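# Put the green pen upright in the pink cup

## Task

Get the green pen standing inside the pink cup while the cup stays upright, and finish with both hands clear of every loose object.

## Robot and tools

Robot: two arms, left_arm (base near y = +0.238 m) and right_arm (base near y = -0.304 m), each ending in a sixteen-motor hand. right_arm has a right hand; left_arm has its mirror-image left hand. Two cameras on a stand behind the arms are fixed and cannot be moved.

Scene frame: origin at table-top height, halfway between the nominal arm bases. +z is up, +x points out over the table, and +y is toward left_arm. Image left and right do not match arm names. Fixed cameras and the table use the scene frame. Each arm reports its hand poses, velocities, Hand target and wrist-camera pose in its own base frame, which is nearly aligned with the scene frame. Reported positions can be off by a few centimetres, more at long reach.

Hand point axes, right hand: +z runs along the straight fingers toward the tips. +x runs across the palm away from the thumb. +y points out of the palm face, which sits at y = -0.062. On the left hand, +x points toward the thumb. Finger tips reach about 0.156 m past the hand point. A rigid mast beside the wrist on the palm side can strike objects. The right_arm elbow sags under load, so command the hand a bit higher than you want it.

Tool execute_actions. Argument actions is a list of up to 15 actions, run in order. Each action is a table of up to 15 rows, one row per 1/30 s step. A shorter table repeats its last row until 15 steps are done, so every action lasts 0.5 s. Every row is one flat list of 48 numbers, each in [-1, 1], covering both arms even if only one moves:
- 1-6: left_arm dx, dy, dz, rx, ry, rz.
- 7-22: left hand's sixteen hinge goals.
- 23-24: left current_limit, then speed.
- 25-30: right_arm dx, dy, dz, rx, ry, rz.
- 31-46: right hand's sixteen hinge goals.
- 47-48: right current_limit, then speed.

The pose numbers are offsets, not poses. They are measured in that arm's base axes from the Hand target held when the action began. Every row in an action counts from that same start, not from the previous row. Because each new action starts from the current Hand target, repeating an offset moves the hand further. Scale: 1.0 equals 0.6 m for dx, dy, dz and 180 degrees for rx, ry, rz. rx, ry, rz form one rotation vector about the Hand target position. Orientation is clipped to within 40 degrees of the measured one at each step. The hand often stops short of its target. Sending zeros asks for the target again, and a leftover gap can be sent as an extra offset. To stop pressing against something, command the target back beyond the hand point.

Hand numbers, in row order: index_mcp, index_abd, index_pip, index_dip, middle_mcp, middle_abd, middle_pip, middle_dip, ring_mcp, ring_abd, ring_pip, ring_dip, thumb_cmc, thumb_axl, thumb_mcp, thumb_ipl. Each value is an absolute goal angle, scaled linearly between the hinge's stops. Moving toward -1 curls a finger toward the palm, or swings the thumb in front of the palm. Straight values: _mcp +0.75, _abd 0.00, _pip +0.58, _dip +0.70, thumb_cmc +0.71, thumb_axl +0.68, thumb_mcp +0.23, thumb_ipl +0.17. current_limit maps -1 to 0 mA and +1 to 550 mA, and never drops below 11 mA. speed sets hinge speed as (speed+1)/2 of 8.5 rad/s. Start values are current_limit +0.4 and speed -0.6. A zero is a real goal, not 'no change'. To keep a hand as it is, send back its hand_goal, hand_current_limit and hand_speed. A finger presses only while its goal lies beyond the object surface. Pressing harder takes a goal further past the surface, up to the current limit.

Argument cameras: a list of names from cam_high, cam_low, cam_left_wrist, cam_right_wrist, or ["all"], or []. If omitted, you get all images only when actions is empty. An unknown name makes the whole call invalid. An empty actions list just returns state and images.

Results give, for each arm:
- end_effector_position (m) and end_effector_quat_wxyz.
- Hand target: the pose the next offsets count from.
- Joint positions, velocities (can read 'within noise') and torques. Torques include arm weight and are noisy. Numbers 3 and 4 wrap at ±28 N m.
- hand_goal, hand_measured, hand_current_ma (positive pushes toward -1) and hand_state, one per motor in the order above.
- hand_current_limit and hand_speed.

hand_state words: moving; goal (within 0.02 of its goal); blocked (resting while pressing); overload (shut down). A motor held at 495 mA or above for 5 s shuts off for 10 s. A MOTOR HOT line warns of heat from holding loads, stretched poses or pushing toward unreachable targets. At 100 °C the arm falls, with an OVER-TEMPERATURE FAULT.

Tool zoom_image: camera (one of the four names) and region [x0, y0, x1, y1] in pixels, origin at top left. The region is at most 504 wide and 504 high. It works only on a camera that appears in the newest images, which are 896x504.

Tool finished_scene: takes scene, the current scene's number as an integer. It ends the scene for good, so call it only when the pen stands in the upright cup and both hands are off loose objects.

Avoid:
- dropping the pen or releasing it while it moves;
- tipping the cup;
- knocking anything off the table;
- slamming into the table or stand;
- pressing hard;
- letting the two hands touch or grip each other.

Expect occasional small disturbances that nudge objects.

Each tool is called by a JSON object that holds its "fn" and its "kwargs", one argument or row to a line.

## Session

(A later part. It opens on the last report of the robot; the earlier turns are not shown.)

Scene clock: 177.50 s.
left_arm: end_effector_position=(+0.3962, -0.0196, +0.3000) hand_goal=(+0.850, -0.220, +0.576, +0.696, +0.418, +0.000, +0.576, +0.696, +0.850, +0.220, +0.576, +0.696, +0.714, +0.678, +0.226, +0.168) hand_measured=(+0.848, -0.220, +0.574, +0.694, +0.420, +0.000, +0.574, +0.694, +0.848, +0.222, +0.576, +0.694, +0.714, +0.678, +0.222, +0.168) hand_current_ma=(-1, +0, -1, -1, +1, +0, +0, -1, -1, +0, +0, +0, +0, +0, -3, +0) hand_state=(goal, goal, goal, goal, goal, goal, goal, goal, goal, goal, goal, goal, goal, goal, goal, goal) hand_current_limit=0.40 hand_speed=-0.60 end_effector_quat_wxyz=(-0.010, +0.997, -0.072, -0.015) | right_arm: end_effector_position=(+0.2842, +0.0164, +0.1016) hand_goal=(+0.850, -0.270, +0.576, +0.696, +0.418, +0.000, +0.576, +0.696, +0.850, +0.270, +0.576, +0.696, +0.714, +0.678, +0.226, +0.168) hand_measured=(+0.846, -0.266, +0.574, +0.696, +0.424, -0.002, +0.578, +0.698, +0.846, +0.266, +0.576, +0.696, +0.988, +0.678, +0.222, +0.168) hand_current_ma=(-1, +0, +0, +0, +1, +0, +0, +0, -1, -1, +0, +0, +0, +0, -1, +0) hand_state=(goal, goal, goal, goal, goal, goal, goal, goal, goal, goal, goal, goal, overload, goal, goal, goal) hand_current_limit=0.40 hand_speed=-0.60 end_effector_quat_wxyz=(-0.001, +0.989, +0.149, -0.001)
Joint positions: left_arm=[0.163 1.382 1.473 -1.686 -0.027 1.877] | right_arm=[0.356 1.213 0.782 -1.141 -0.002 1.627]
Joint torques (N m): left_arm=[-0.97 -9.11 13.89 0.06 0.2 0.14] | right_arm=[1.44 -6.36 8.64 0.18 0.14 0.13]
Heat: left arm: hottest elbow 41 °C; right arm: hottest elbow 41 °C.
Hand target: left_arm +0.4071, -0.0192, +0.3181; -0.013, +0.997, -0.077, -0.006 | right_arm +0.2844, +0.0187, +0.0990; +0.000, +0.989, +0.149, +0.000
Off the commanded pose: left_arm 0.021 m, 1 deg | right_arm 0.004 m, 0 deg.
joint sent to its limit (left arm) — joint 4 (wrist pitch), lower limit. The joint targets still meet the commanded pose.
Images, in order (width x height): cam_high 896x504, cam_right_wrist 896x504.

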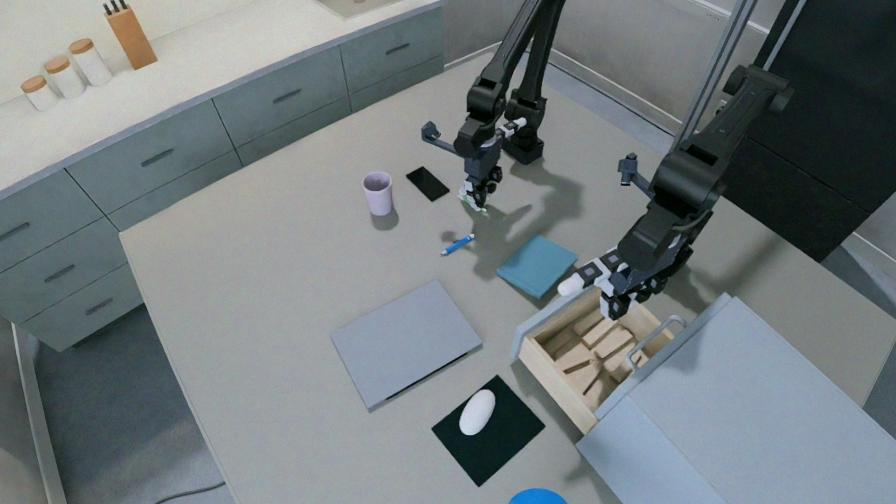

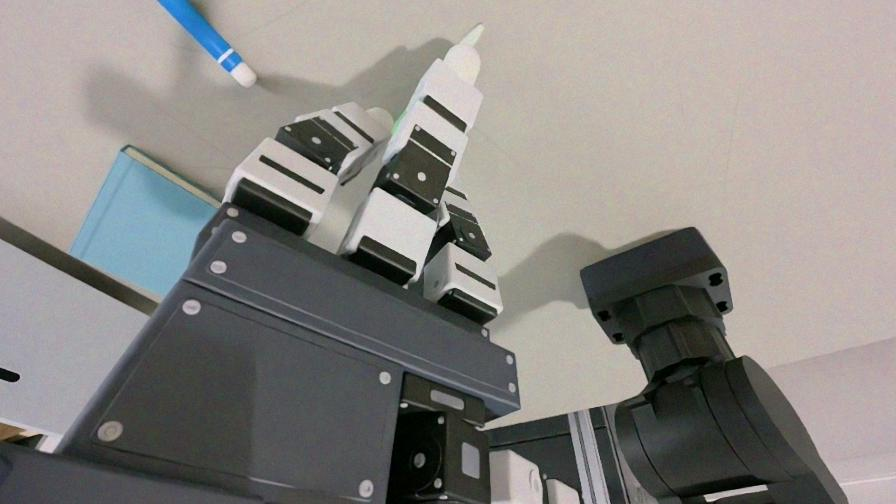

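{"fn": "execute_actions", "kwargs": {
  "actions": [
    [[0,0,0,0,0,0,0.849,-0.22,0.576,0.696,0.418,0,0.576,0.696,0.849,0.22,0.576,0.696,0.714,0.678,0.226,0.168,0.4,-0.6,-0.001,-0.007,-0.022,0,0,0,0.849,-0.27,0.576,0.696,0.418,0,0.576,0.696,0.849,0.27,0.576,0.696,0.714,0.678,0.226,0.168,0.4,-0.6]]
  ],
  "cameras": ["cam_right_wrist","cam_high"]
}}

{"fn": "zoom_image", "kwargs": {
  "camera": "cam_right_wrist",
  "region": [370, 0, 510, 80]
}}

{"fn": "zoom_image", "kwargs": {
  "camera": "cam_high",
  "region": [430, 170, 530, 226]
}}

Scene clock: 178.60 s.
left_arm: end_effector_position=(+0.3962, -0.0196, +0.3000) hand_goal=(+0.850, -0.220, +0.576, +0.696, +0.418, +0.000, +0.576, +0.696, +0.850, +0.220, +0.576, +0.696, +0.714, +0.678, +0.226, +0.168) hand_measured=(+0.848, -0.220, +0.574, +0.694, +0.420, +0.000, +0.574, +0.694, +0.848, +0.222, +0.576, +0.694, +0.714, +0.678, +0.222, +0.168) hand_current_ma=(-1, +0, -1, -1, +1, +0, +0, -1, -1, +0, +0, +0, +0, +0, -3, +0) hand_state=(goal, goal, goal, goal, goal, goal, goal, goal, goal, goal, goal, goal, goal, goal, goal, goal) hand_current_limit=0.40 hand_speed=-0.60 end_effector_quat_wxyz=(-0.010, +0.997, -0.072, -0.015) | right_arm: end_effector_position=(+0.2826, +0.0157, +0.0887) hand_goal=(+0.850, -0.270, +0.576, +0.696, +0.418, +0.000, +0.576, +0.696, +0.850, +0.270, +0.576, +0.696, +0.714, +0.678, +0.226, +0.168) hand_measured=(+0.846, -0.266, +0.574, +0.696, +0.420, -0.002, +0.578, +0.698, +0.846, +0.266, +0.576, +0.696, +0.988, +0.678, +0.222, +0.168) hand_current_ma=(-1, +0, +0, +0, +0, +0, +0, +0, -1, -1, +0, +0, +0, +0, -1, +0) hand_state=(goal, goal, goal, goal, goal, goal, goal, goal, goal, goal, goal, goal, overload, goal, goal, goal) hand_current_limit=0.40 hand_speed=-0.60 end_effector_quat_wxyz=(-0.001, +0.989, +0.149, +0.000)
Joint positions: left_arm=[0.163 1.382 1.473 -1.686 -0.027 1.877] | right_arm=[0.356 1.225 0.754 -1.099 -0.002 1.627]
Joint torques (N m): left_arm=[-1.44 -9.76 13.98 0.1 0.16 0.15] | right_arm=[0.38 -6.18 8.43 0.13 0.12 0]
Heat: left arm: hottest elbow 41 °C; right arm: hottest elbow 41 °C.
Hand target: left_arm +0.4071, -0.0192, +0.3181; -0.013, +0.997, -0.077, -0.006 | right_arm +0.2839, +0.0146, +0.0857; +0.000, +0.989, +0.149, +0.000
Off the commanded pose: left_arm 0.021 m, 1 deg | right_arm 0.003 m, 0 deg.
joint sent to its limit (left arm) — joint 4 (wrist pitch), lower limit. The joint targets still meet the commanded pose.
Images, in order (width x height): cam_high 896x504, cam_right_wrist 896x504.

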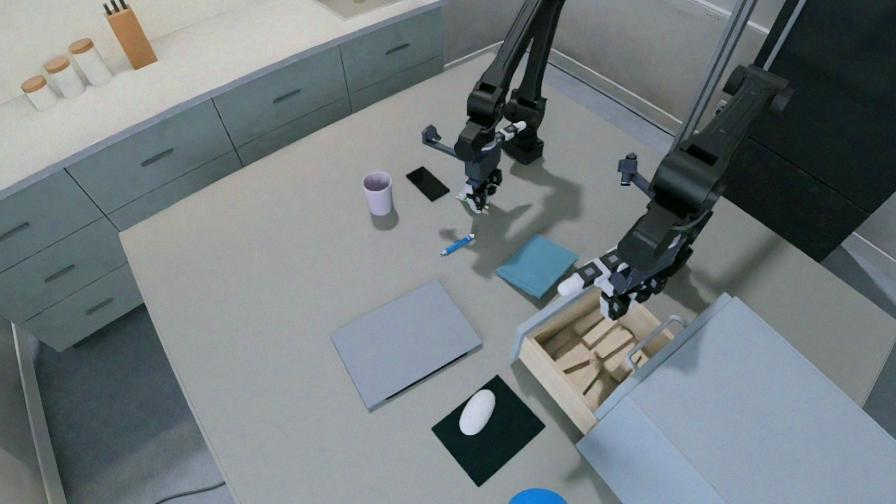

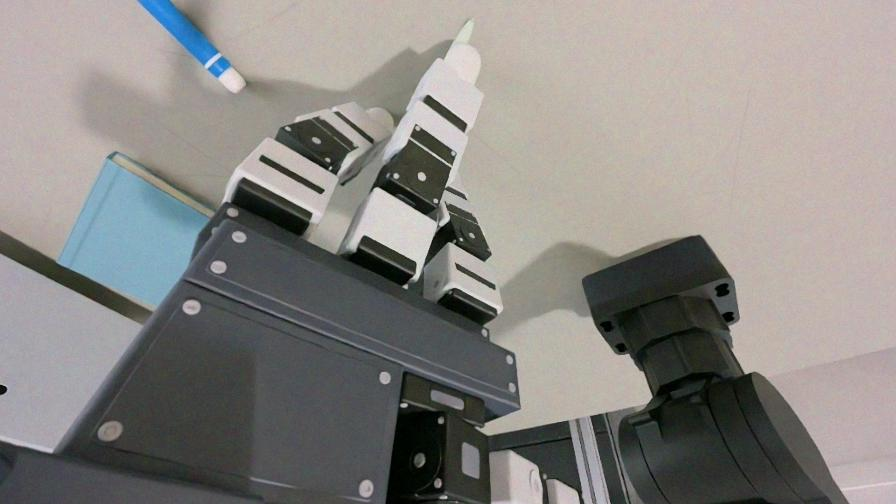

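Scaled by 3.600 from the camera's 896x504 image, which has a finer 1280x720 frame.

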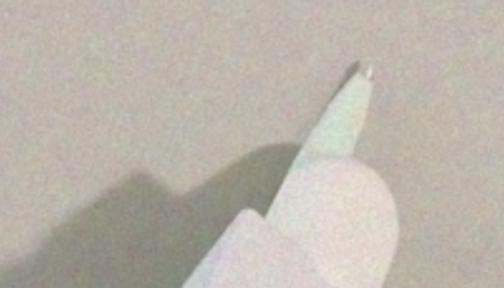

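Scaled by 5.040 from the camera's 896x504 image, which has a finer 1280x720 frame.

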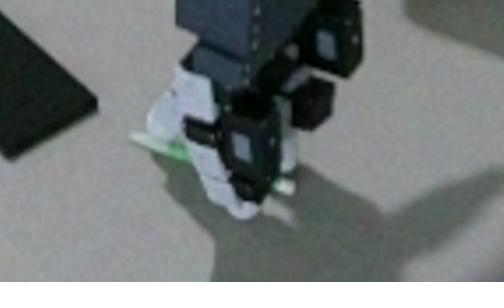

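{"fn": "execute_actions", "kwargs": {
  "actions": [
    [[0,0,0,0,0,0,0.849,-0.22,0.576,0.696,0.418,0,0.576,0.696,0.849,0.22,0.576,0.696,0.714,0.678,0.226,0.168,0.4,-0.6,-0.002,0.002,0.05,0,0,0,0.849,-0.27,0.576,0.696,0.418,0,0.576,0.696,0.849,0.27,0.576,0.696,0.714,0.678,0.226,0.168,0.4,-0.6]]
  ],
  "cameras": ["cam_right_wrist","cam_high"]
}}

{"fn": "zoom_image", "kwargs": {
  "camera": "cam_right_wrist",
  "region": [370, 0, 510, 120]
}}

{"fn": "zoom_image", "kwargs": {
  "camera": "cam_high",
  "region": [430, 170, 530, 226]
}}

Scene clock: 179.83 s.
left_arm: end_effector_position=(+0.3962, -0.0196, +0.3000) hand_goal=(+0.850, -0.220, +0.576, +0.696, +0.418, +0.000, +0.576, +0.696, +0.850, +0.220, +0.576, +0.696, +0.714, +0.678, +0.226, +0.168) hand_measured=(+0.848, -0.220, +0.574, +0.694, +0.420, +0.000, +0.574, +0.694, +0.848, +0.222, +0.576, +0.694, +0.714, +0.678, +0.222, +0.168) hand_current_ma=(-1, +0, -1, -1, +1, +0, +0, -1, -1, +0, +0, +0, +0, +0, -3, +0) hand_state=(goal, goal, goal, goal, goal, goal, goal, goal, goal, goal, goal, goal, goal, goal, goal, goal) hand_current_limit=0.40 hand_speed=-0.60 end_effector_quat_wxyz=(-0.010, +0.997, -0.072, -0.015) | right_arm: end_effector_position=(+0.2664, +0.0097, +0.0976) hand_goal=(+0.850, -0.270, +0.576, +0.696, +0.418, +0.000, +0.576, +0.696, +0.850, +0.270, +0.576, +0.696, +0.714, +0.678, +0.226, +0.168) hand_measured=(+0.846, -0.266, +0.574, +0.696, +0.420, -0.002, +0.578, +0.698, +0.846, +0.266, +0.576, +0.696, +0.988, +0.678, +0.222, +0.168) hand_current_ma=(-1, +0, +0, +0, +0, +0, +0, +0, -1, +0, +0, +0, +0, +0, -1, +0) hand_state=(goal, goal, goal, goal, goal, goal, goal, goal, goal, goal, goal, goal, overload, goal, goal, goal) hand_current_limit=0.40 hand_speed=-0.60 end_effector_quat_wxyz=(+0.004, +0.989, +0.149, -0.023)
Joint positions: left_arm=[0.163 1.382 1.473 -1.686 -0.027 1.877] | right_arm=[0.356 1.199 0.754 -1.173 -0.002 1.627]
Joint torques (N m): left_arm=[-0.91 -9.7 13.87 0.03 0.16 0.14] | right_arm=[0.79 -7.3 13.11 -0.53 0.12 0.05]
Heat: left arm: hottest elbow 41 °C; right arm: hottest elbow 41 °C.
Hand target: left_arm +0.4071, -0.0192, +0.3181; -0.013, +0.997, -0.077, -0.006 | right_arm +0.2827, +0.0158, +0.1157; +0.000, +0.989, +0.149, +0.000
Off the commanded pose: left_arm 0.021 m, 1 deg | right_arm 0.025 m, 3 deg.
joint sent to its limit (left arm) — joint 4 (wrist pitch), lower limit. The joint targets still meet the commanded pose.
Images, in order (width x height): cam_high 896x504, cam_right_wrist 896x504.

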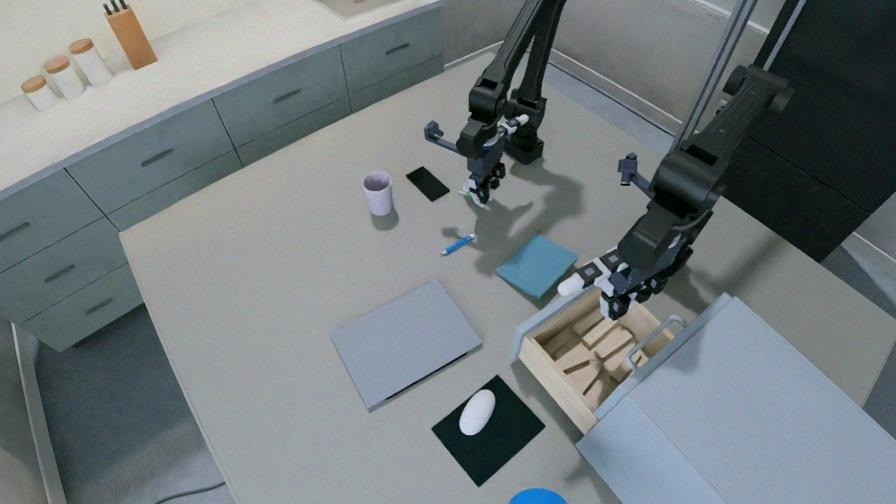

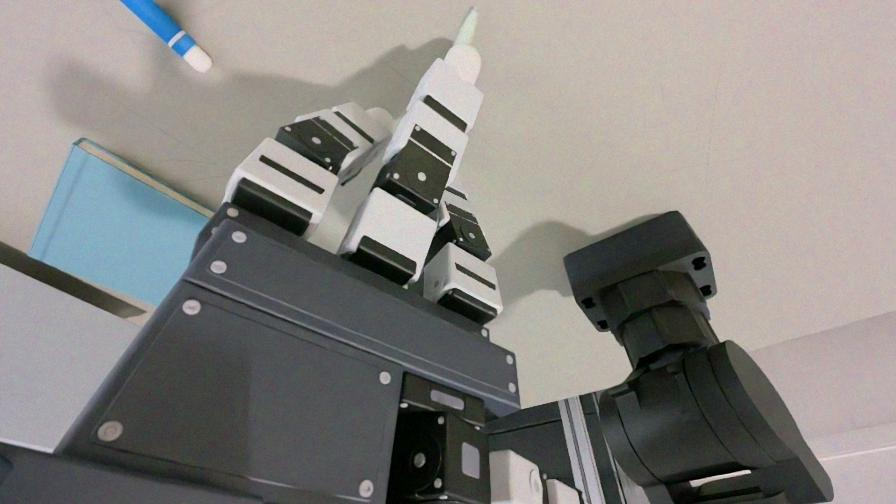

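Scaled by 3.600 from the camera's 896x504 image, which has a finer 1280x720 frame.

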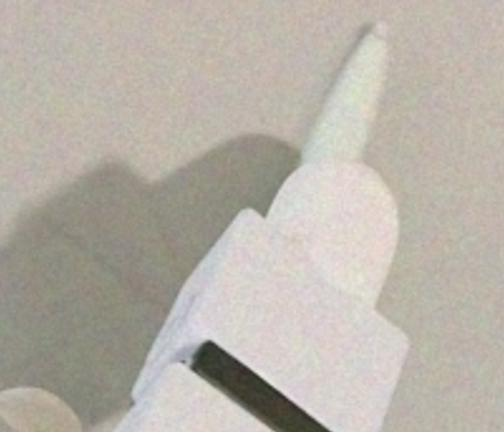

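Scaled by 5.040 from the camera's 896x504 image, which has a finer 1280x720 frame.

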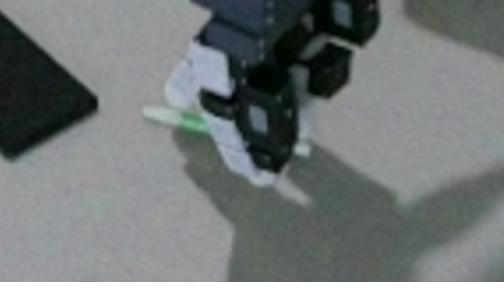

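{"fn": "execute_actions", "kwargs": {
  "actions": [
    [[0,0,0,0,0,0,0.849,-0.22,0.576,0.696,0.418,0,0.576,0.696,0.849,0.22,0.576,0.696,0.714,0.678,0.226,0.168,0.4,-0.6,0,0,0.05,0,0,0,0.849,-0.27,0.576,0.696,0.418,0,0.576,0.696,0.849,0.27,0.576,0.696,0.714,0.678,0.226,0.168,0.4,-0.6]]
  ],
  "cameras": ["cam_right_wrist","cam_high"]
}}

{"fn": "zoom_image", "kwargs": {
  "camera": "cam_right_wrist",
  "region": [370, 0, 510, 120]
}}

{"fn": "zoom_image", "kwargs": {
  "camera": "cam_high",
  "region": [430, 170, 530, 226]
}}

Scene clock: 180.90 s.
left_arm: end_effector_position=(+0.3962, -0.0196, +0.3000) hand_goal=(+0.850, -0.220, +0.576, +0.696, +0.418, +0.000, +0.576, +0.696, +0.850, +0.220, +0.576, +0.696, +0.714, +0.678, +0.226, +0.168) hand_measured=(+0.848, -0.220, +0.574, +0.694, +0.420, +0.000, +0.574, +0.694, +0.848, +0.222, +0.576, +0.694, +0.714, +0.678, +0.222, +0.168) hand_current_ma=(-1, +0, -1, -1, +1, +0, +0, -1, -1, +0, +0, +0, +0, +0, -3, +0) hand_state=(goal, goal, goal, goal, goal, goal, goal, goal, goal, goal, goal, goal, goal, goal, goal, goal) hand_current_limit=0.40 hand_speed=-0.60 end_effector_quat_wxyz=(-0.010, +0.997, -0.072, -0.015) | right_arm: end_effector_position=(+0.2651, +0.0091, +0.1257) hand_goal=(+0.850, -0.270, +0.576, +0.696, +0.418, +0.000, +0.576, +0.696, +0.850, +0.270, +0.576, +0.696, +0.714, +0.678, +0.226, +0.168) hand_measured=(+0.846, -0.266, +0.574, +0.696, +0.420, -0.002, +0.578, +0.698, +0.846, +0.266, +0.576, +0.696, +0.988, +0.678, +0.222, +0.168) hand_current_ma=(-1, +0, +0, +0, +0, +0, +0, +0, -1, +0, +0, +0, +0, +0, -1, +0) hand_state=(goal, goal, goal, goal, goal, goal, goal, goal, goal, goal, goal, goal, overload, goal, goal, goal) hand_current_limit=0.40 hand_speed=-0.60 end_effector_quat_wxyz=(+0.005, +0.989, +0.149, -0.024)
Joint positions: left_arm=[0.163 1.382 1.473 -1.686 -0.027 1.877] | right_arm=[0.356 1.162 0.805 -1.264 -0.001 1.627]
Joint torques (N m): left_arm=[-1.2 -9.41 13.9 0.13 0.2 0.16] | right_arm=[0.79 -6.59 14.22 -0.81 0.11 0.06]
Heat: left arm: hottest elbow 41 °C; right arm: hottest elbow 41 °C.
Hand target: left_arm +0.4071, -0.0192, +0.3181; -0.013, +0.997, -0.077, -0.006 | right_arm +0.2827, +0.0158, +0.1457; +0.000, +0.989, +0.149, +0.000
Off the commanded pose: left_arm 0.021 m, 1 deg | right_arm 0.027 m, 3 deg.
joint sent to its limit (left arm) — joint 4 (wrist pitch), lower limit. The joint targets still meet the commanded pose.
Images, in order (width x height): cam_high 896x504, cam_right_wrist 896x504.

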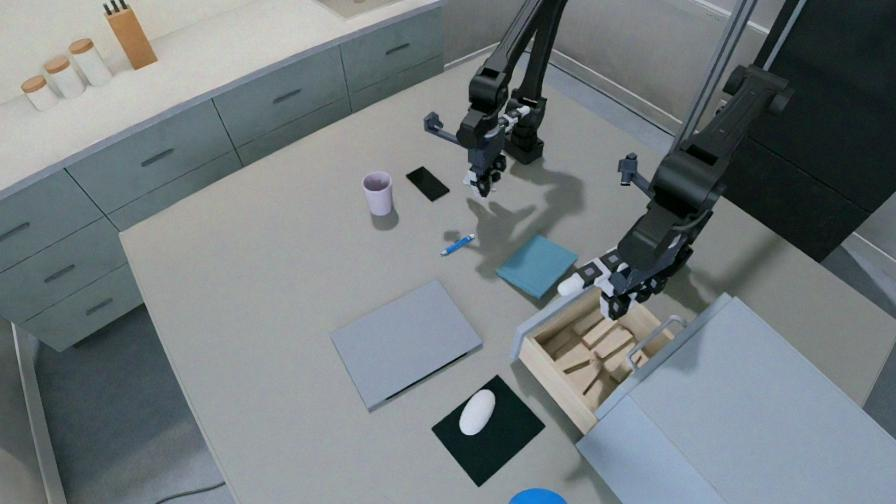

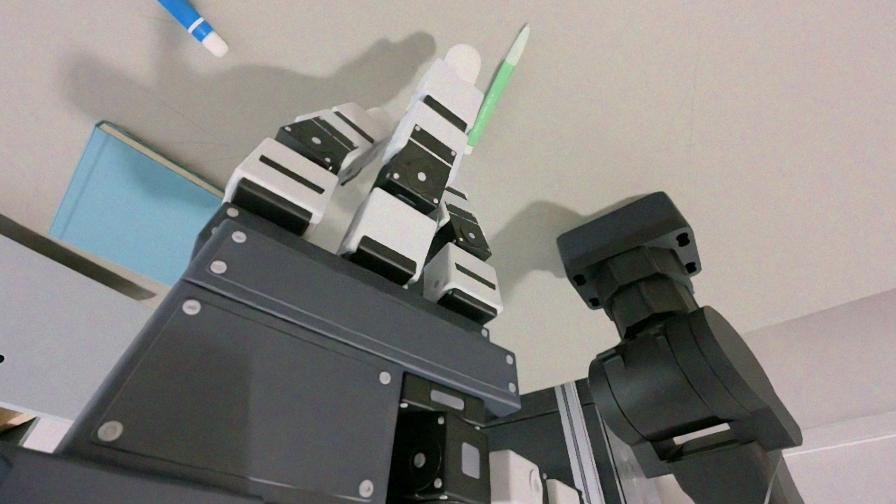

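Scaled by 3.600 from the camera's 896x504 image, which has a finer 1280x720 frame.

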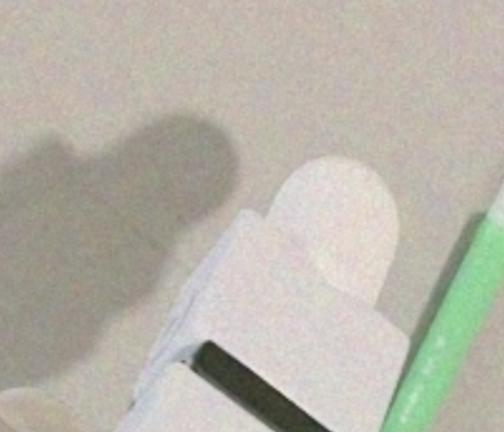

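Scaled by 5.040 from the camera's 896x504 image, which has a finer 1280x720 frame.

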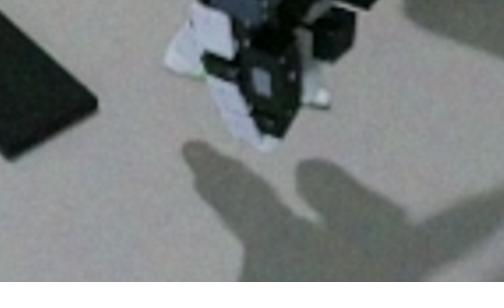

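{"fn": "execute_actions", "kwargs": {
  "actions": [
    [[0,0,0,0,0,0,0.849,-0.22,0.576,0.696,0.418,0,0.576,0.696,0.849,0.22,0.576,0.696,0.714,0.678,0.226,0.168,0.4,-0.6,-0.0695,-0.0613,-0.025,0,0,0.11,0.849,-0.27,0.576,0.696,0.418,0,0.576,0.696,0.849,0.27,0.576,0.696,0.714,0.678,0.226,0.168,0.4,-0.6]]
  ],
  "cameras": ["cam_right_wrist","cam_high"]
}}

{"fn": "zoom_image", "kwargs": {
  "camera": "cam_right_wrist",
  "region": [370, 0, 510, 120]
}}

{"fn": "zoom_image", "kwargs": {
  "camera": "cam_high",
  "region": [430, 150, 530, 206]
}}

Scene clock: 182.90 s.
left_arm: end_effector_position=(+0.3962, -0.0196, +0.3000) hand_goal=(+0.850, -0.220, +0.576, +0.696, +0.418, +0.000, +0.576, +0.696, +0.850, +0.220, +0.576, +0.696, +0.714, +0.678, +0.226, +0.168) hand_measured=(+0.848, -0.220, +0.574, +0.694, +0.420, +0.000, +0.574, +0.694, +0.848, +0.222, +0.576, +0.694, +0.714, +0.678, +0.222, +0.168) hand_current_ma=(-1, +0, -1, -1, +1, +0, +0, -1, -1, +0, +0, +0, +0, +0, -3, +0) hand_state=(goal, goal, goal, goal, goal, goal, goal, goal, goal, goal, goal, goal, goal, goal, goal, goal) hand_current_limit=0.40 hand_speed=-0.60 end_effector_quat_wxyz=(-0.010, +0.997, -0.072, -0.015) | right_arm: end_effector_position=(+0.2439, -0.0179, +0.1307) hand_goal=(+0.850, -0.270, +0.576, +0.696, +0.418, +0.000, +0.576, +0.696, +0.850, +0.270, +0.576, +0.696, +0.714, +0.678, +0.226, +0.168) hand_measured=(+0.846, -0.268, +0.574, +0.696, +0.420, -0.002, +0.578, +0.698, +0.846, +0.266, +0.576, +0.696, +0.988, +0.678, +0.222, +0.168) hand_current_ma=(-1, +0, +0, +0, +0, +0, +0, +0, -1, +0, +0, +0, +0, +0, -1, +0) hand_state=(goal, goal, goal, goal, goal, goal, goal, goal, goal, goal, goal, goal, overload, goal, goal, goal) hand_current_limit=0.40 hand_speed=-0.60 end_effector_quat_wxyz=(+0.003, +0.949, +0.316, +0.003)
Joint positions: left_arm=[0.163 1.382 1.473 -1.686 -0.027 1.877] | right_arm=[0.299 0.929 0.673 -1.309 0.005 1.226]
Joint torques (N m): left_arm=[-1.38 -9.76 13.9 0.24 0.17 0.17] | right_arm=[-0.15 -3.55 9.31 -0.66 -0.02 -0.05]
Heat: left arm: hottest elbow 41 °C; right arm: hottest elbow 41 °C.
Hand target: left_arm +0.4071, -0.0192, +0.3181; -0.013, +0.997, -0.077, -0.006 | right_arm +0.2409, -0.0210, +0.1307; +0.000, +0.948, +0.317, +0.000
Off the commanded pose: left_arm 0.021 m, 1 deg | right_arm 0.004 m, 0 deg.
joint sent to its limit (left arm) — joint 4 (wrist pitch), lower limit. The joint targets still meet the commanded pose.
Images, in order (width x height): cam_high 896x504, cam_right_wrist 896x504.

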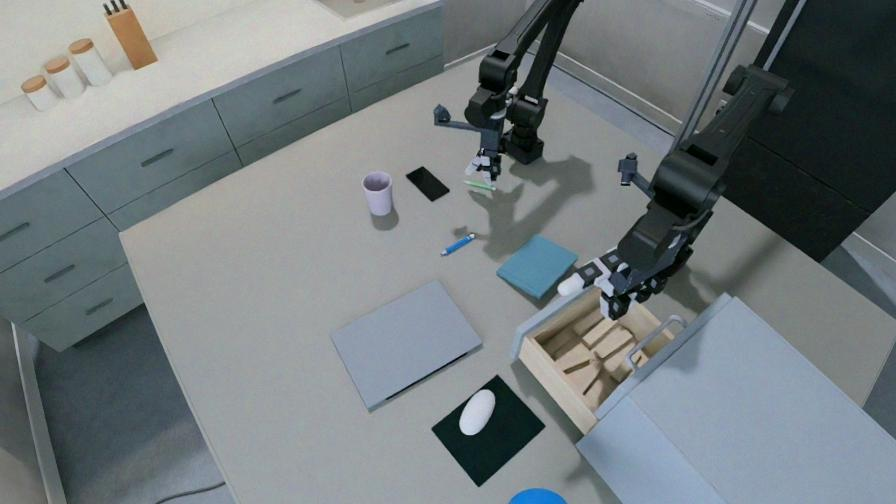

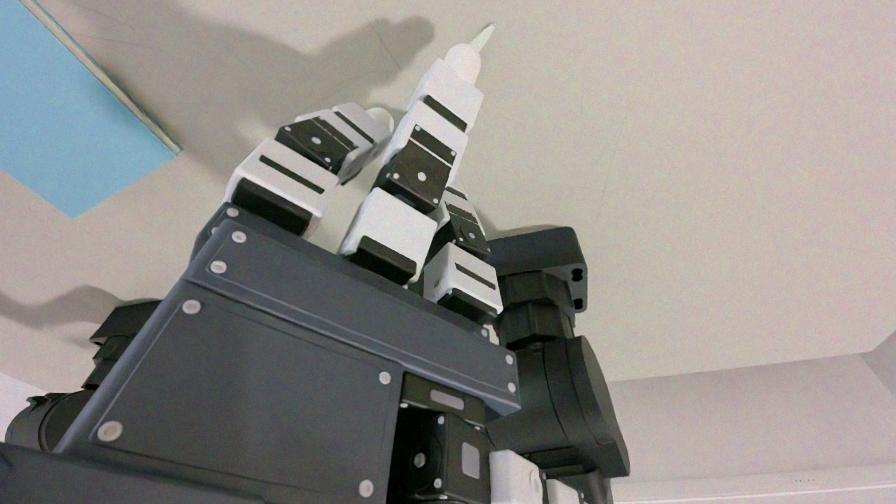

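Scaled by 3.600 from the camera's 896x504 image, which has a finer 1280x720 frame.

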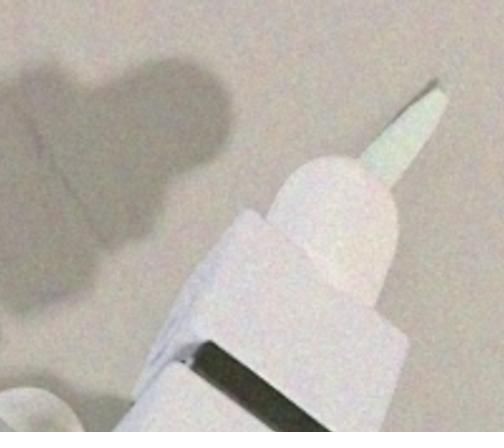

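Scaled by 5.040 from the camera's 896x504 image, which has a finer 1280x720 frame.

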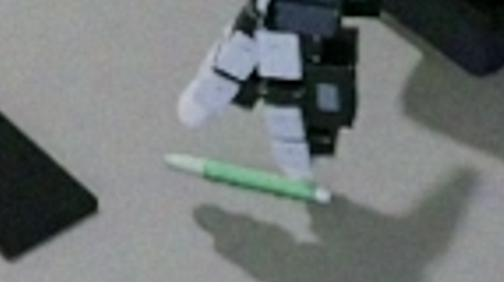

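{"fn": "execute_actions", "kwargs": {
  "actions": [
    [[0,0,0,0,0,0,0.849,-0.22,0.576,0.696,0.418,0,0.576,0.696,0.849,0.22,0.576,0.696,0.714,0.678,0.226,0.168,0.4,-0.6,-0.0185,-0.0175,-0.018,0,0,0,0.849,-0.27,0.576,0.696,0.418,0,0.576,0.696,0.849,0.27,0.576,0.696,0.714,0.678,0.226,0.168,0.4,-0.6]]
  ],
  "cameras": ["cam_right_wrist","cam_high"]
}}

{"fn": "zoom_image", "kwargs": {
  "camera": "cam_right_wrist",
  "region": [370, 0, 510, 120]
}}

{"fn": "zoom_image", "kwargs": {
  "camera": "cam_high",
  "region": [430, 150, 530, 206]
}}

Scene clock: 184.30 s.
left_arm: end_effector_position=(+0.3962, -0.0196, +0.3000) hand_goal=(+0.850, -0.220, +0.576, +0.696, +0.418, +0.000, +0.576, +0.696, +0.850, +0.220, +0.576, +0.696, +0.714, +0.678, +0.226, +0.168) hand_measured=(+0.848, -0.220, +0.574, +0.694, +0.420, +0.000, +0.574, +0.694, +0.848, +0.222, +0.576, +0.694, +0.714, +0.678, +0.222, +0.168) hand_current_ma=(-1, +0, -1, -1, +1, +0, +0, -1, -1, +0, +0, +0, +0, +0, -3, +0) hand_state=(goal, goal, goal, goal, goal, goal, goal, goal, goal, goal, goal, goal, goal, goal, goal, goal) hand_current_limit=0.40 hand_speed=-0.60 end_effector_quat_wxyz=(-0.010, +0.997, -0.072, -0.015) | right_arm: end_effector_position=(+0.2303, -0.0298, +0.1196) hand_goal=(+0.850, -0.270, +0.576, +0.696, +0.418, +0.000, +0.576, +0.696, +0.850, +0.270, +0.576, +0.696, +0.714, +0.678, +0.226, +0.168) hand_measured=(+0.846, -0.268, +0.574, +0.696, +0.420, -0.002, +0.578, +0.698, +0.846, +0.266, +0.576, +0.696, +0.988, +0.678, +0.222, +0.168) hand_current_ma=(-1, +0, +0, +0, +0, +0, +0, +0, -1, +0, +0, +0, +0, +0, -1, +0) hand_state=(goal, goal, goal, goal, goal, goal, goal, goal, goal, goal, goal, goal, overload, goal, goal, goal) hand_current_limit=0.40 hand_speed=-0.60 end_effector_quat_wxyz=(+0.001, +0.948, +0.317, -0.003)
Joint positions: left_arm=[0.163 1.382 1.473 -1.686 -0.027 1.877] | right_arm=[0.261 0.893 0.625 -1.309 0.003 1.186]
Joint torques (N m): left_arm=[-1.38 -9.35 13.87 0.27 0.15 0.18] | right_arm=[-0.21 -3.02 9.32 -0.28 -0.02 -0.04]
Heat: left arm: hottest elbow 41 °C; right arm: hottest elbow 41 °C.
Hand target: left_arm +0.4071, -0.0192, +0.3181; -0.013, +0.997, -0.077, -0.006 | right_arm +0.2299, -0.0316, +0.1200; +0.000, +0.948, +0.317, +0.000
Off the commanded pose: left_arm 0.021 m, 1 deg | right_arm 0.002 m, 0 deg.
joint sent to its limit (left arm) — joint 4 (wrist pitch), lower limit. The joint targets still meet the commanded pose.
Images, in order (width x height): cam_high 896x504, cam_right_wrist 896x504.

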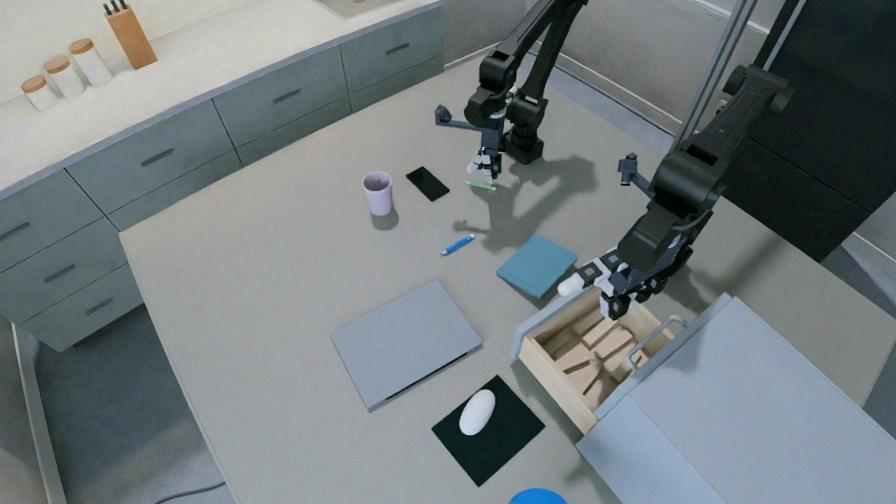

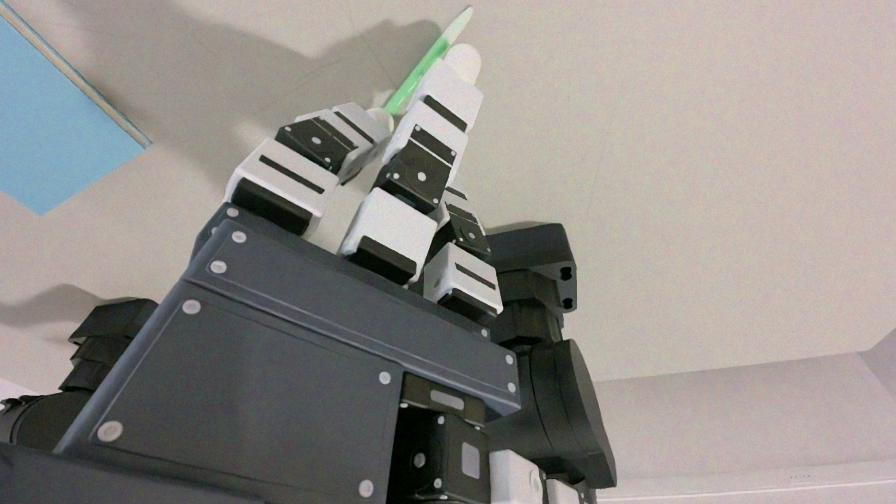

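Scaled by 3.600 from the camera's 896x504 image, which has a finer 1280x720 frame.

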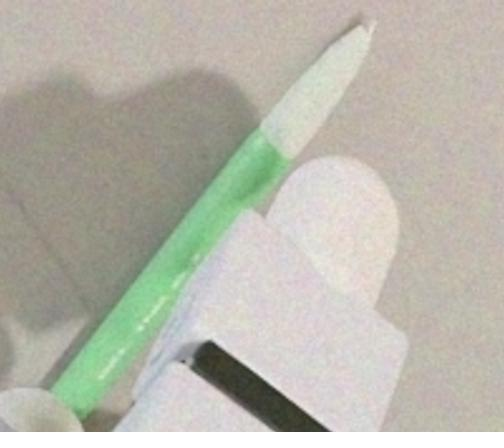

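Scaled by 5.040 from the camera's 896x504 image, which has a finer 1280x720 frame.

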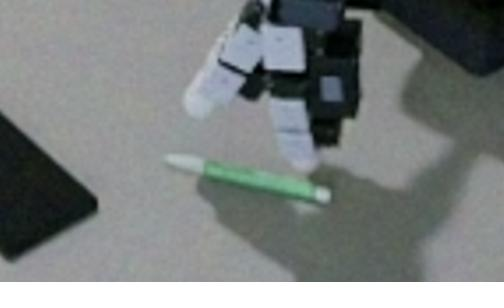

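{"fn": "execute_actions", "kwargs": {
  "actions": [
    [[0,0,0,0,0,0,0.849,-0.22,0.576,0.696,0.418,0,0.576,0.696,0.849,0.22,0.576,0.696,0.714,0.678,0.226,0.168,0.4,-0.6,0.009,-0.001,-0.035,0,0,0,0.849,-0.27,0.576,0.696,0.418,0,0.576,0.696,0.849,0.27,0.576,0.696,0.714,0.678,0.226,0.168,0.4,-0.6]]
  ],
  "cameras": ["cam_right_wrist","cam_high"]
}}

{"fn": "zoom_image", "kwargs": {
  "camera": "cam_right_wrist",
  "region": [370, 0, 510, 120]
}}

{"fn": "zoom_image", "kwargs": {
  "camera": "cam_high",
  "region": [430, 150, 530, 206]
}}

Scene clock: 185.37 s.
left_arm: end_effector_position=(+0.3962, -0.0196, +0.3000) hand_goal=(+0.850, -0.220, +0.576, +0.696, +0.418, +0.000, +0.576, +0.696, +0.850, +0.220, +0.576, +0.696, +0.714, +0.678, +0.226, +0.168) hand_measured=(+0.848, -0.220, +0.574, +0.694, +0.420, +0.000, +0.574, +0.694, +0.848, +0.222, +0.576, +0.694, +0.714, +0.678, +0.222, +0.168) hand_current_ma=(-1, +0, -1, -1, +1, +0, +0, -1, -1, +0, +0, +0, +0, +0, -3, +0) hand_state=(goal, goal, goal, goal, goal, goal, goal, goal, goal, goal, goal, goal, goal, goal, goal, goal) hand_current_limit=0.40 hand_speed=-0.60 end_effector_quat_wxyz=(-0.010, +0.997, -0.072, -0.015) | right_arm: end_effector_position=(+0.2337, -0.0306, +0.1016) hand_goal=(+0.850, -0.270, +0.576, +0.696, +0.418, +0.000, +0.576, +0.696, +0.850, +0.270, +0.576, +0.696, +0.714, +0.678, +0.226, +0.168) hand_measured=(+0.846, -0.268, +0.574, +0.696, +0.420, -0.002, +0.578, +0.698, +0.846, +0.266, +0.576, +0.696, +0.988, +0.678, +0.222, +0.168) hand_current_ma=(-1, +0, +0, +0, +0, +0, +0, +0, -1, +0, +0, +0, +0, +0, -1, +0) hand_state=(goal, goal, goal, goal, goal, goal, goal, goal, goal, goal, goal, goal, overload, goal, goal, goal) hand_current_limit=0.40 hand_speed=-0.60 end_effector_quat_wxyz=(+0.001, +0.948, +0.318, +0.000)
Joint positions: left_arm=[0.163 1.382 1.473 -1.686 -0.027 1.877] | right_arm=[0.253 0.918 0.588 -1.242 0.003 1.177]
Joint torques (N m): left_arm=[-1.38 -9.76 13.91 -0.05 0.19 0.14] | right_arm=[-0.26 -1.79 9.09 -0.06 -0.01 -0.07]
Heat: left arm: hottest elbow 42 °C; right arm: hottest elbow 41 °C.
Hand target: left_arm +0.4071, -0.0192, +0.3181; -0.013, +0.997, -0.077, -0.006 | right_arm +0.2353, -0.0321, +0.0990; +0.000, +0.948, +0.317, +0.000
Off the commanded pose: left_arm 0.021 m, 1 deg | right_arm 0.003 m, 0 deg.
joint sent to its limit (left arm) — joint 4 (wrist pitch), lower limit. The joint targets still meet the commanded pose.
Images, in order (width x height): cam_high 896x504, cam_right_wrist 896x504.

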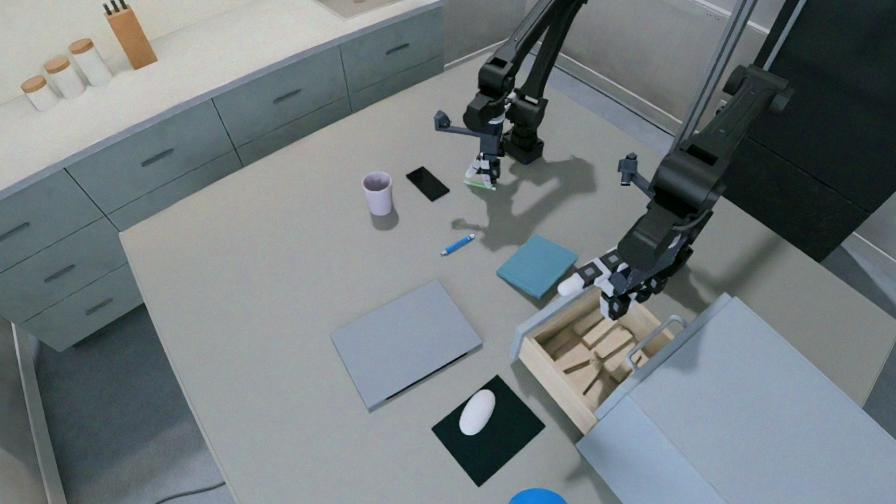

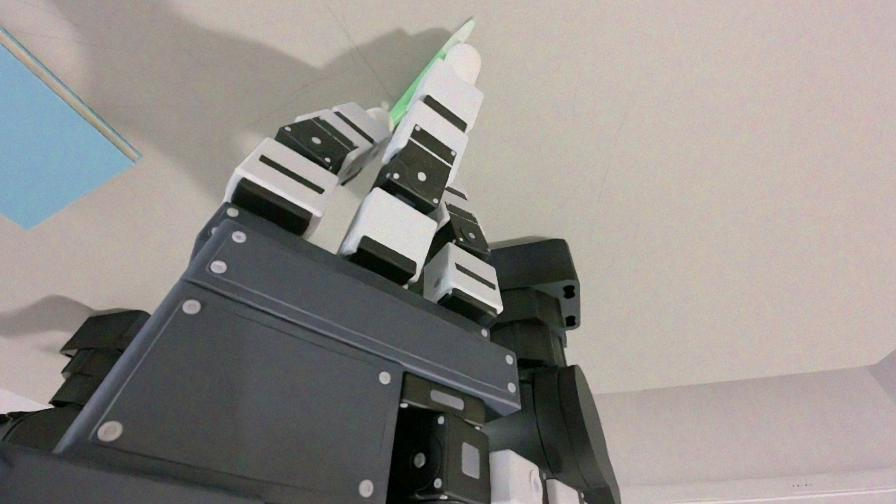

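Scaled by 3.600 from the camera's 896x504 image, which has a finer 1280x720 frame.

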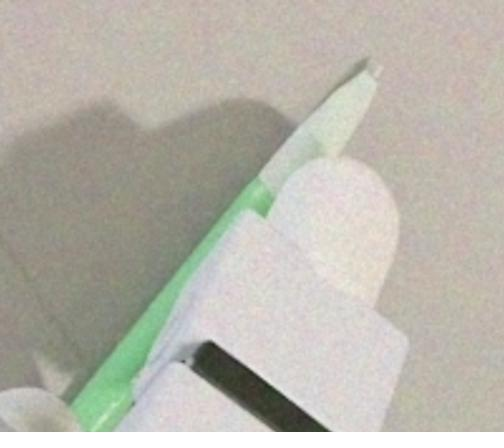

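Scaled by 5.040 from the camera's 896x504 image, which has a finer 1280x720 frame.

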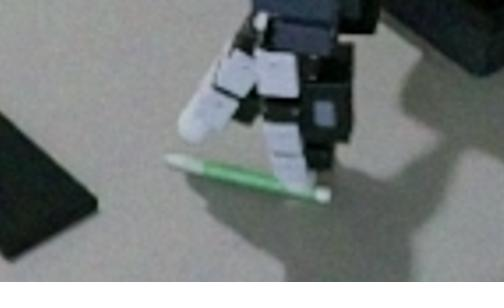

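{"fn": "execute_actions", "kwargs": {
  "actions": [
    [[0,0,0,0,0,0,0.849,-0.22,0.576,0.696,0.418,0,0.576,0.696,0.849,0.22,0.576,0.696,0.714,0.678,0.226,0.168,0.4,-0.6,0.0075,-0.0015,-0.0275,0,0,0,0.849,-0.27,0.576,0.696,0.418,0,0.576,0.696,0.849,0.27,0.576,0.696,0.714,0.678,0.226,0.168,0.4,-0.6]]
  ],
  "cameras": ["cam_right_wrist","cam_high"]
}}

{"fn": "zoom_image", "kwargs": {
  "camera": "cam_right_wrist",
  "region": [370, 0, 510, 120]
}}

{"fn": "zoom_image", "kwargs": {
  "camera": "cam_high",
  "region": [430, 150, 530, 206]
}}

Scene clock: 186.43 s.
left_arm: end_effector_position=(+0.3962, -0.0196, +0.3000) hand_goal=(+0.850, -0.220, +0.576, +0.696, +0.418, +0.000, +0.576, +0.696, +0.850, +0.220, +0.576, +0.696, +0.714, +0.678, +0.226, +0.168) hand_measured=(+0.848, -0.220, +0.574, +0.694, +0.420, +0.000, +0.574, +0.694, +0.848, +0.222, +0.576, +0.694, +0.714, +0.678, +0.222, +0.168) hand_current_ma=(-1, +0, -1, -1, +1, +0, +0, -1, -1, +0, +0, +0, +0, +0, -3, +0) hand_state=(goal, goal, goal, goal, goal, goal, goal, goal, goal, goal, goal, goal, goal, goal, goal, goal) hand_current_limit=0.40 hand_speed=-0.60 end_effector_quat_wxyz=(-0.010, +0.997, -0.072, -0.015) | right_arm: end_effector_position=(+0.2337, -0.0306, +0.1016) hand_goal=(+0.850, -0.270, +0.576, +0.696, +0.418, +0.000, +0.576, +0.696, +0.850, +0.270, +0.576, +0.696, +0.714, +0.678, +0.226, +0.168) hand_measured=(+0.846, -0.268, +0.574, +0.696, +0.420, -0.002, +0.578, +0.698, +0.846, +0.266, +0.576, +0.696, +0.988, +0.678, +0.222, +0.168) hand_current_ma=(-1, +0, +0, +0, +0, +0, +0, +0, -1, +0, +0, +0, +0, +0, -1, +0) hand_state=(goal, goal, goal, goal, goal, goal, goal, goal, goal, goal, goal, goal, overload, goal, goal, goal) hand_current_limit=0.40 hand_speed=-0.60 end_effector_quat_wxyz=(+0.001, +0.948, +0.318, +0.000)
Joint positions: left_arm=[0.163 1.382 1.473 -1.686 -0.027 1.877] | right_arm=[0.253 0.918 0.588 -1.242 0.003 1.176]
Joint torques (N m): left_arm=[-1.08 -9.47 13.86 0.05 0.2 0.16] | right_arm=[0.67 -2.32 9.42 -0.29 0.08 0.04]
Heat: left arm: hottest elbow 42 °C; right arm: hottest elbow 41 °C.
Hand target: left_arm +0.4071, -0.0192, +0.3181; -0.013, +0.997, -0.077, -0.006 | right_arm +0.2337, -0.0306, +0.1016; +0.001, +0.948, +0.318, +0.000 (last step not sent: back at the drive's target)
Off the commanded pose: left_arm 0.021 m, 1 deg | right_arm 0.020 m, 0 deg.
joint sent to its limit (left arm) — joint 4 (wrist pitch), lower limit. The joint targets still meet the commanded pose.
pose unreachable (right arm): on one or more control steps of this call, first in action 0 (counted from 0), this arm could not follow its commanded pose, so it was not sent that pose on those steps. It may still have moved: this result reports where it is.
cause: moving toward the commanded pose would bring two parts of the arm too close to each other (joints 3 (elbow) to 6 (wrist roll) lie between them).
Images, in order (width x height): cam_high 896x504, cam_right_wrist 896x504.

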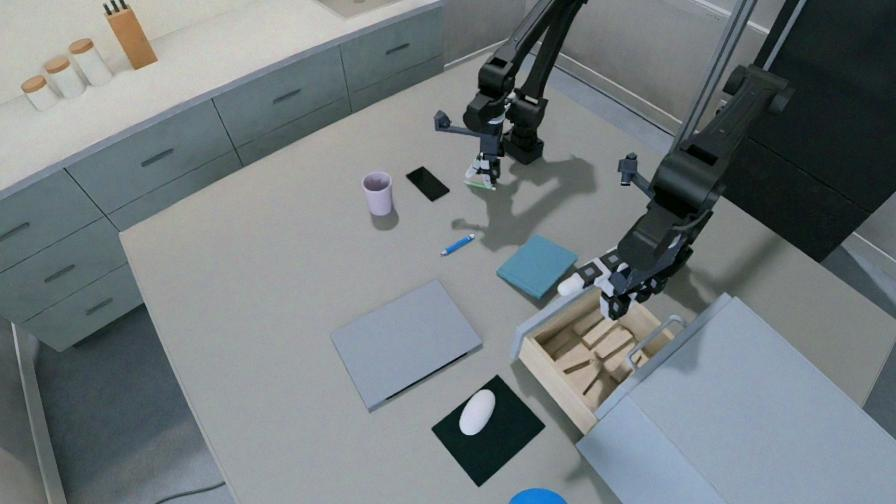

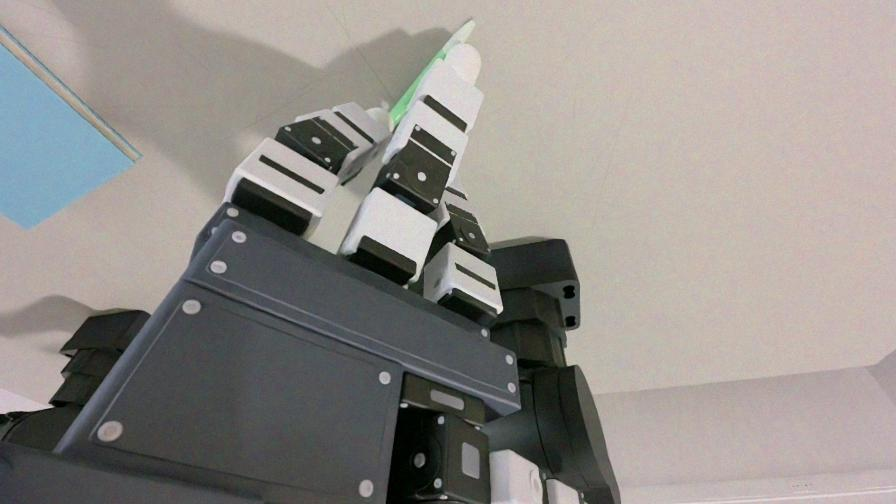

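Scaled by 3.600 from the camera's 896x504 image, which has a finer 1280x720 frame.

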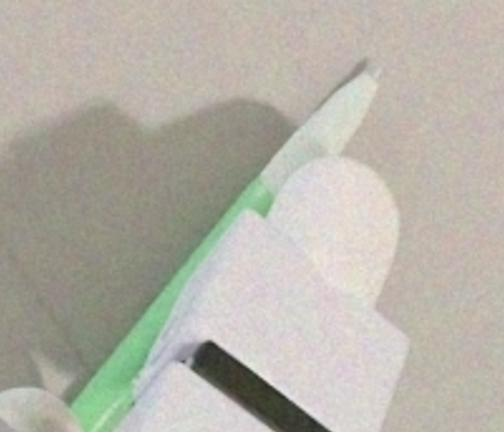

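Scaled by 5.040 from the camera's 896x504 image, which has a finer 1280x720 frame.

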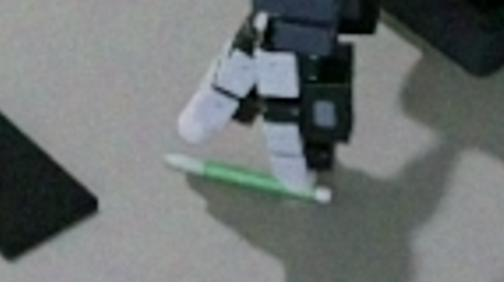

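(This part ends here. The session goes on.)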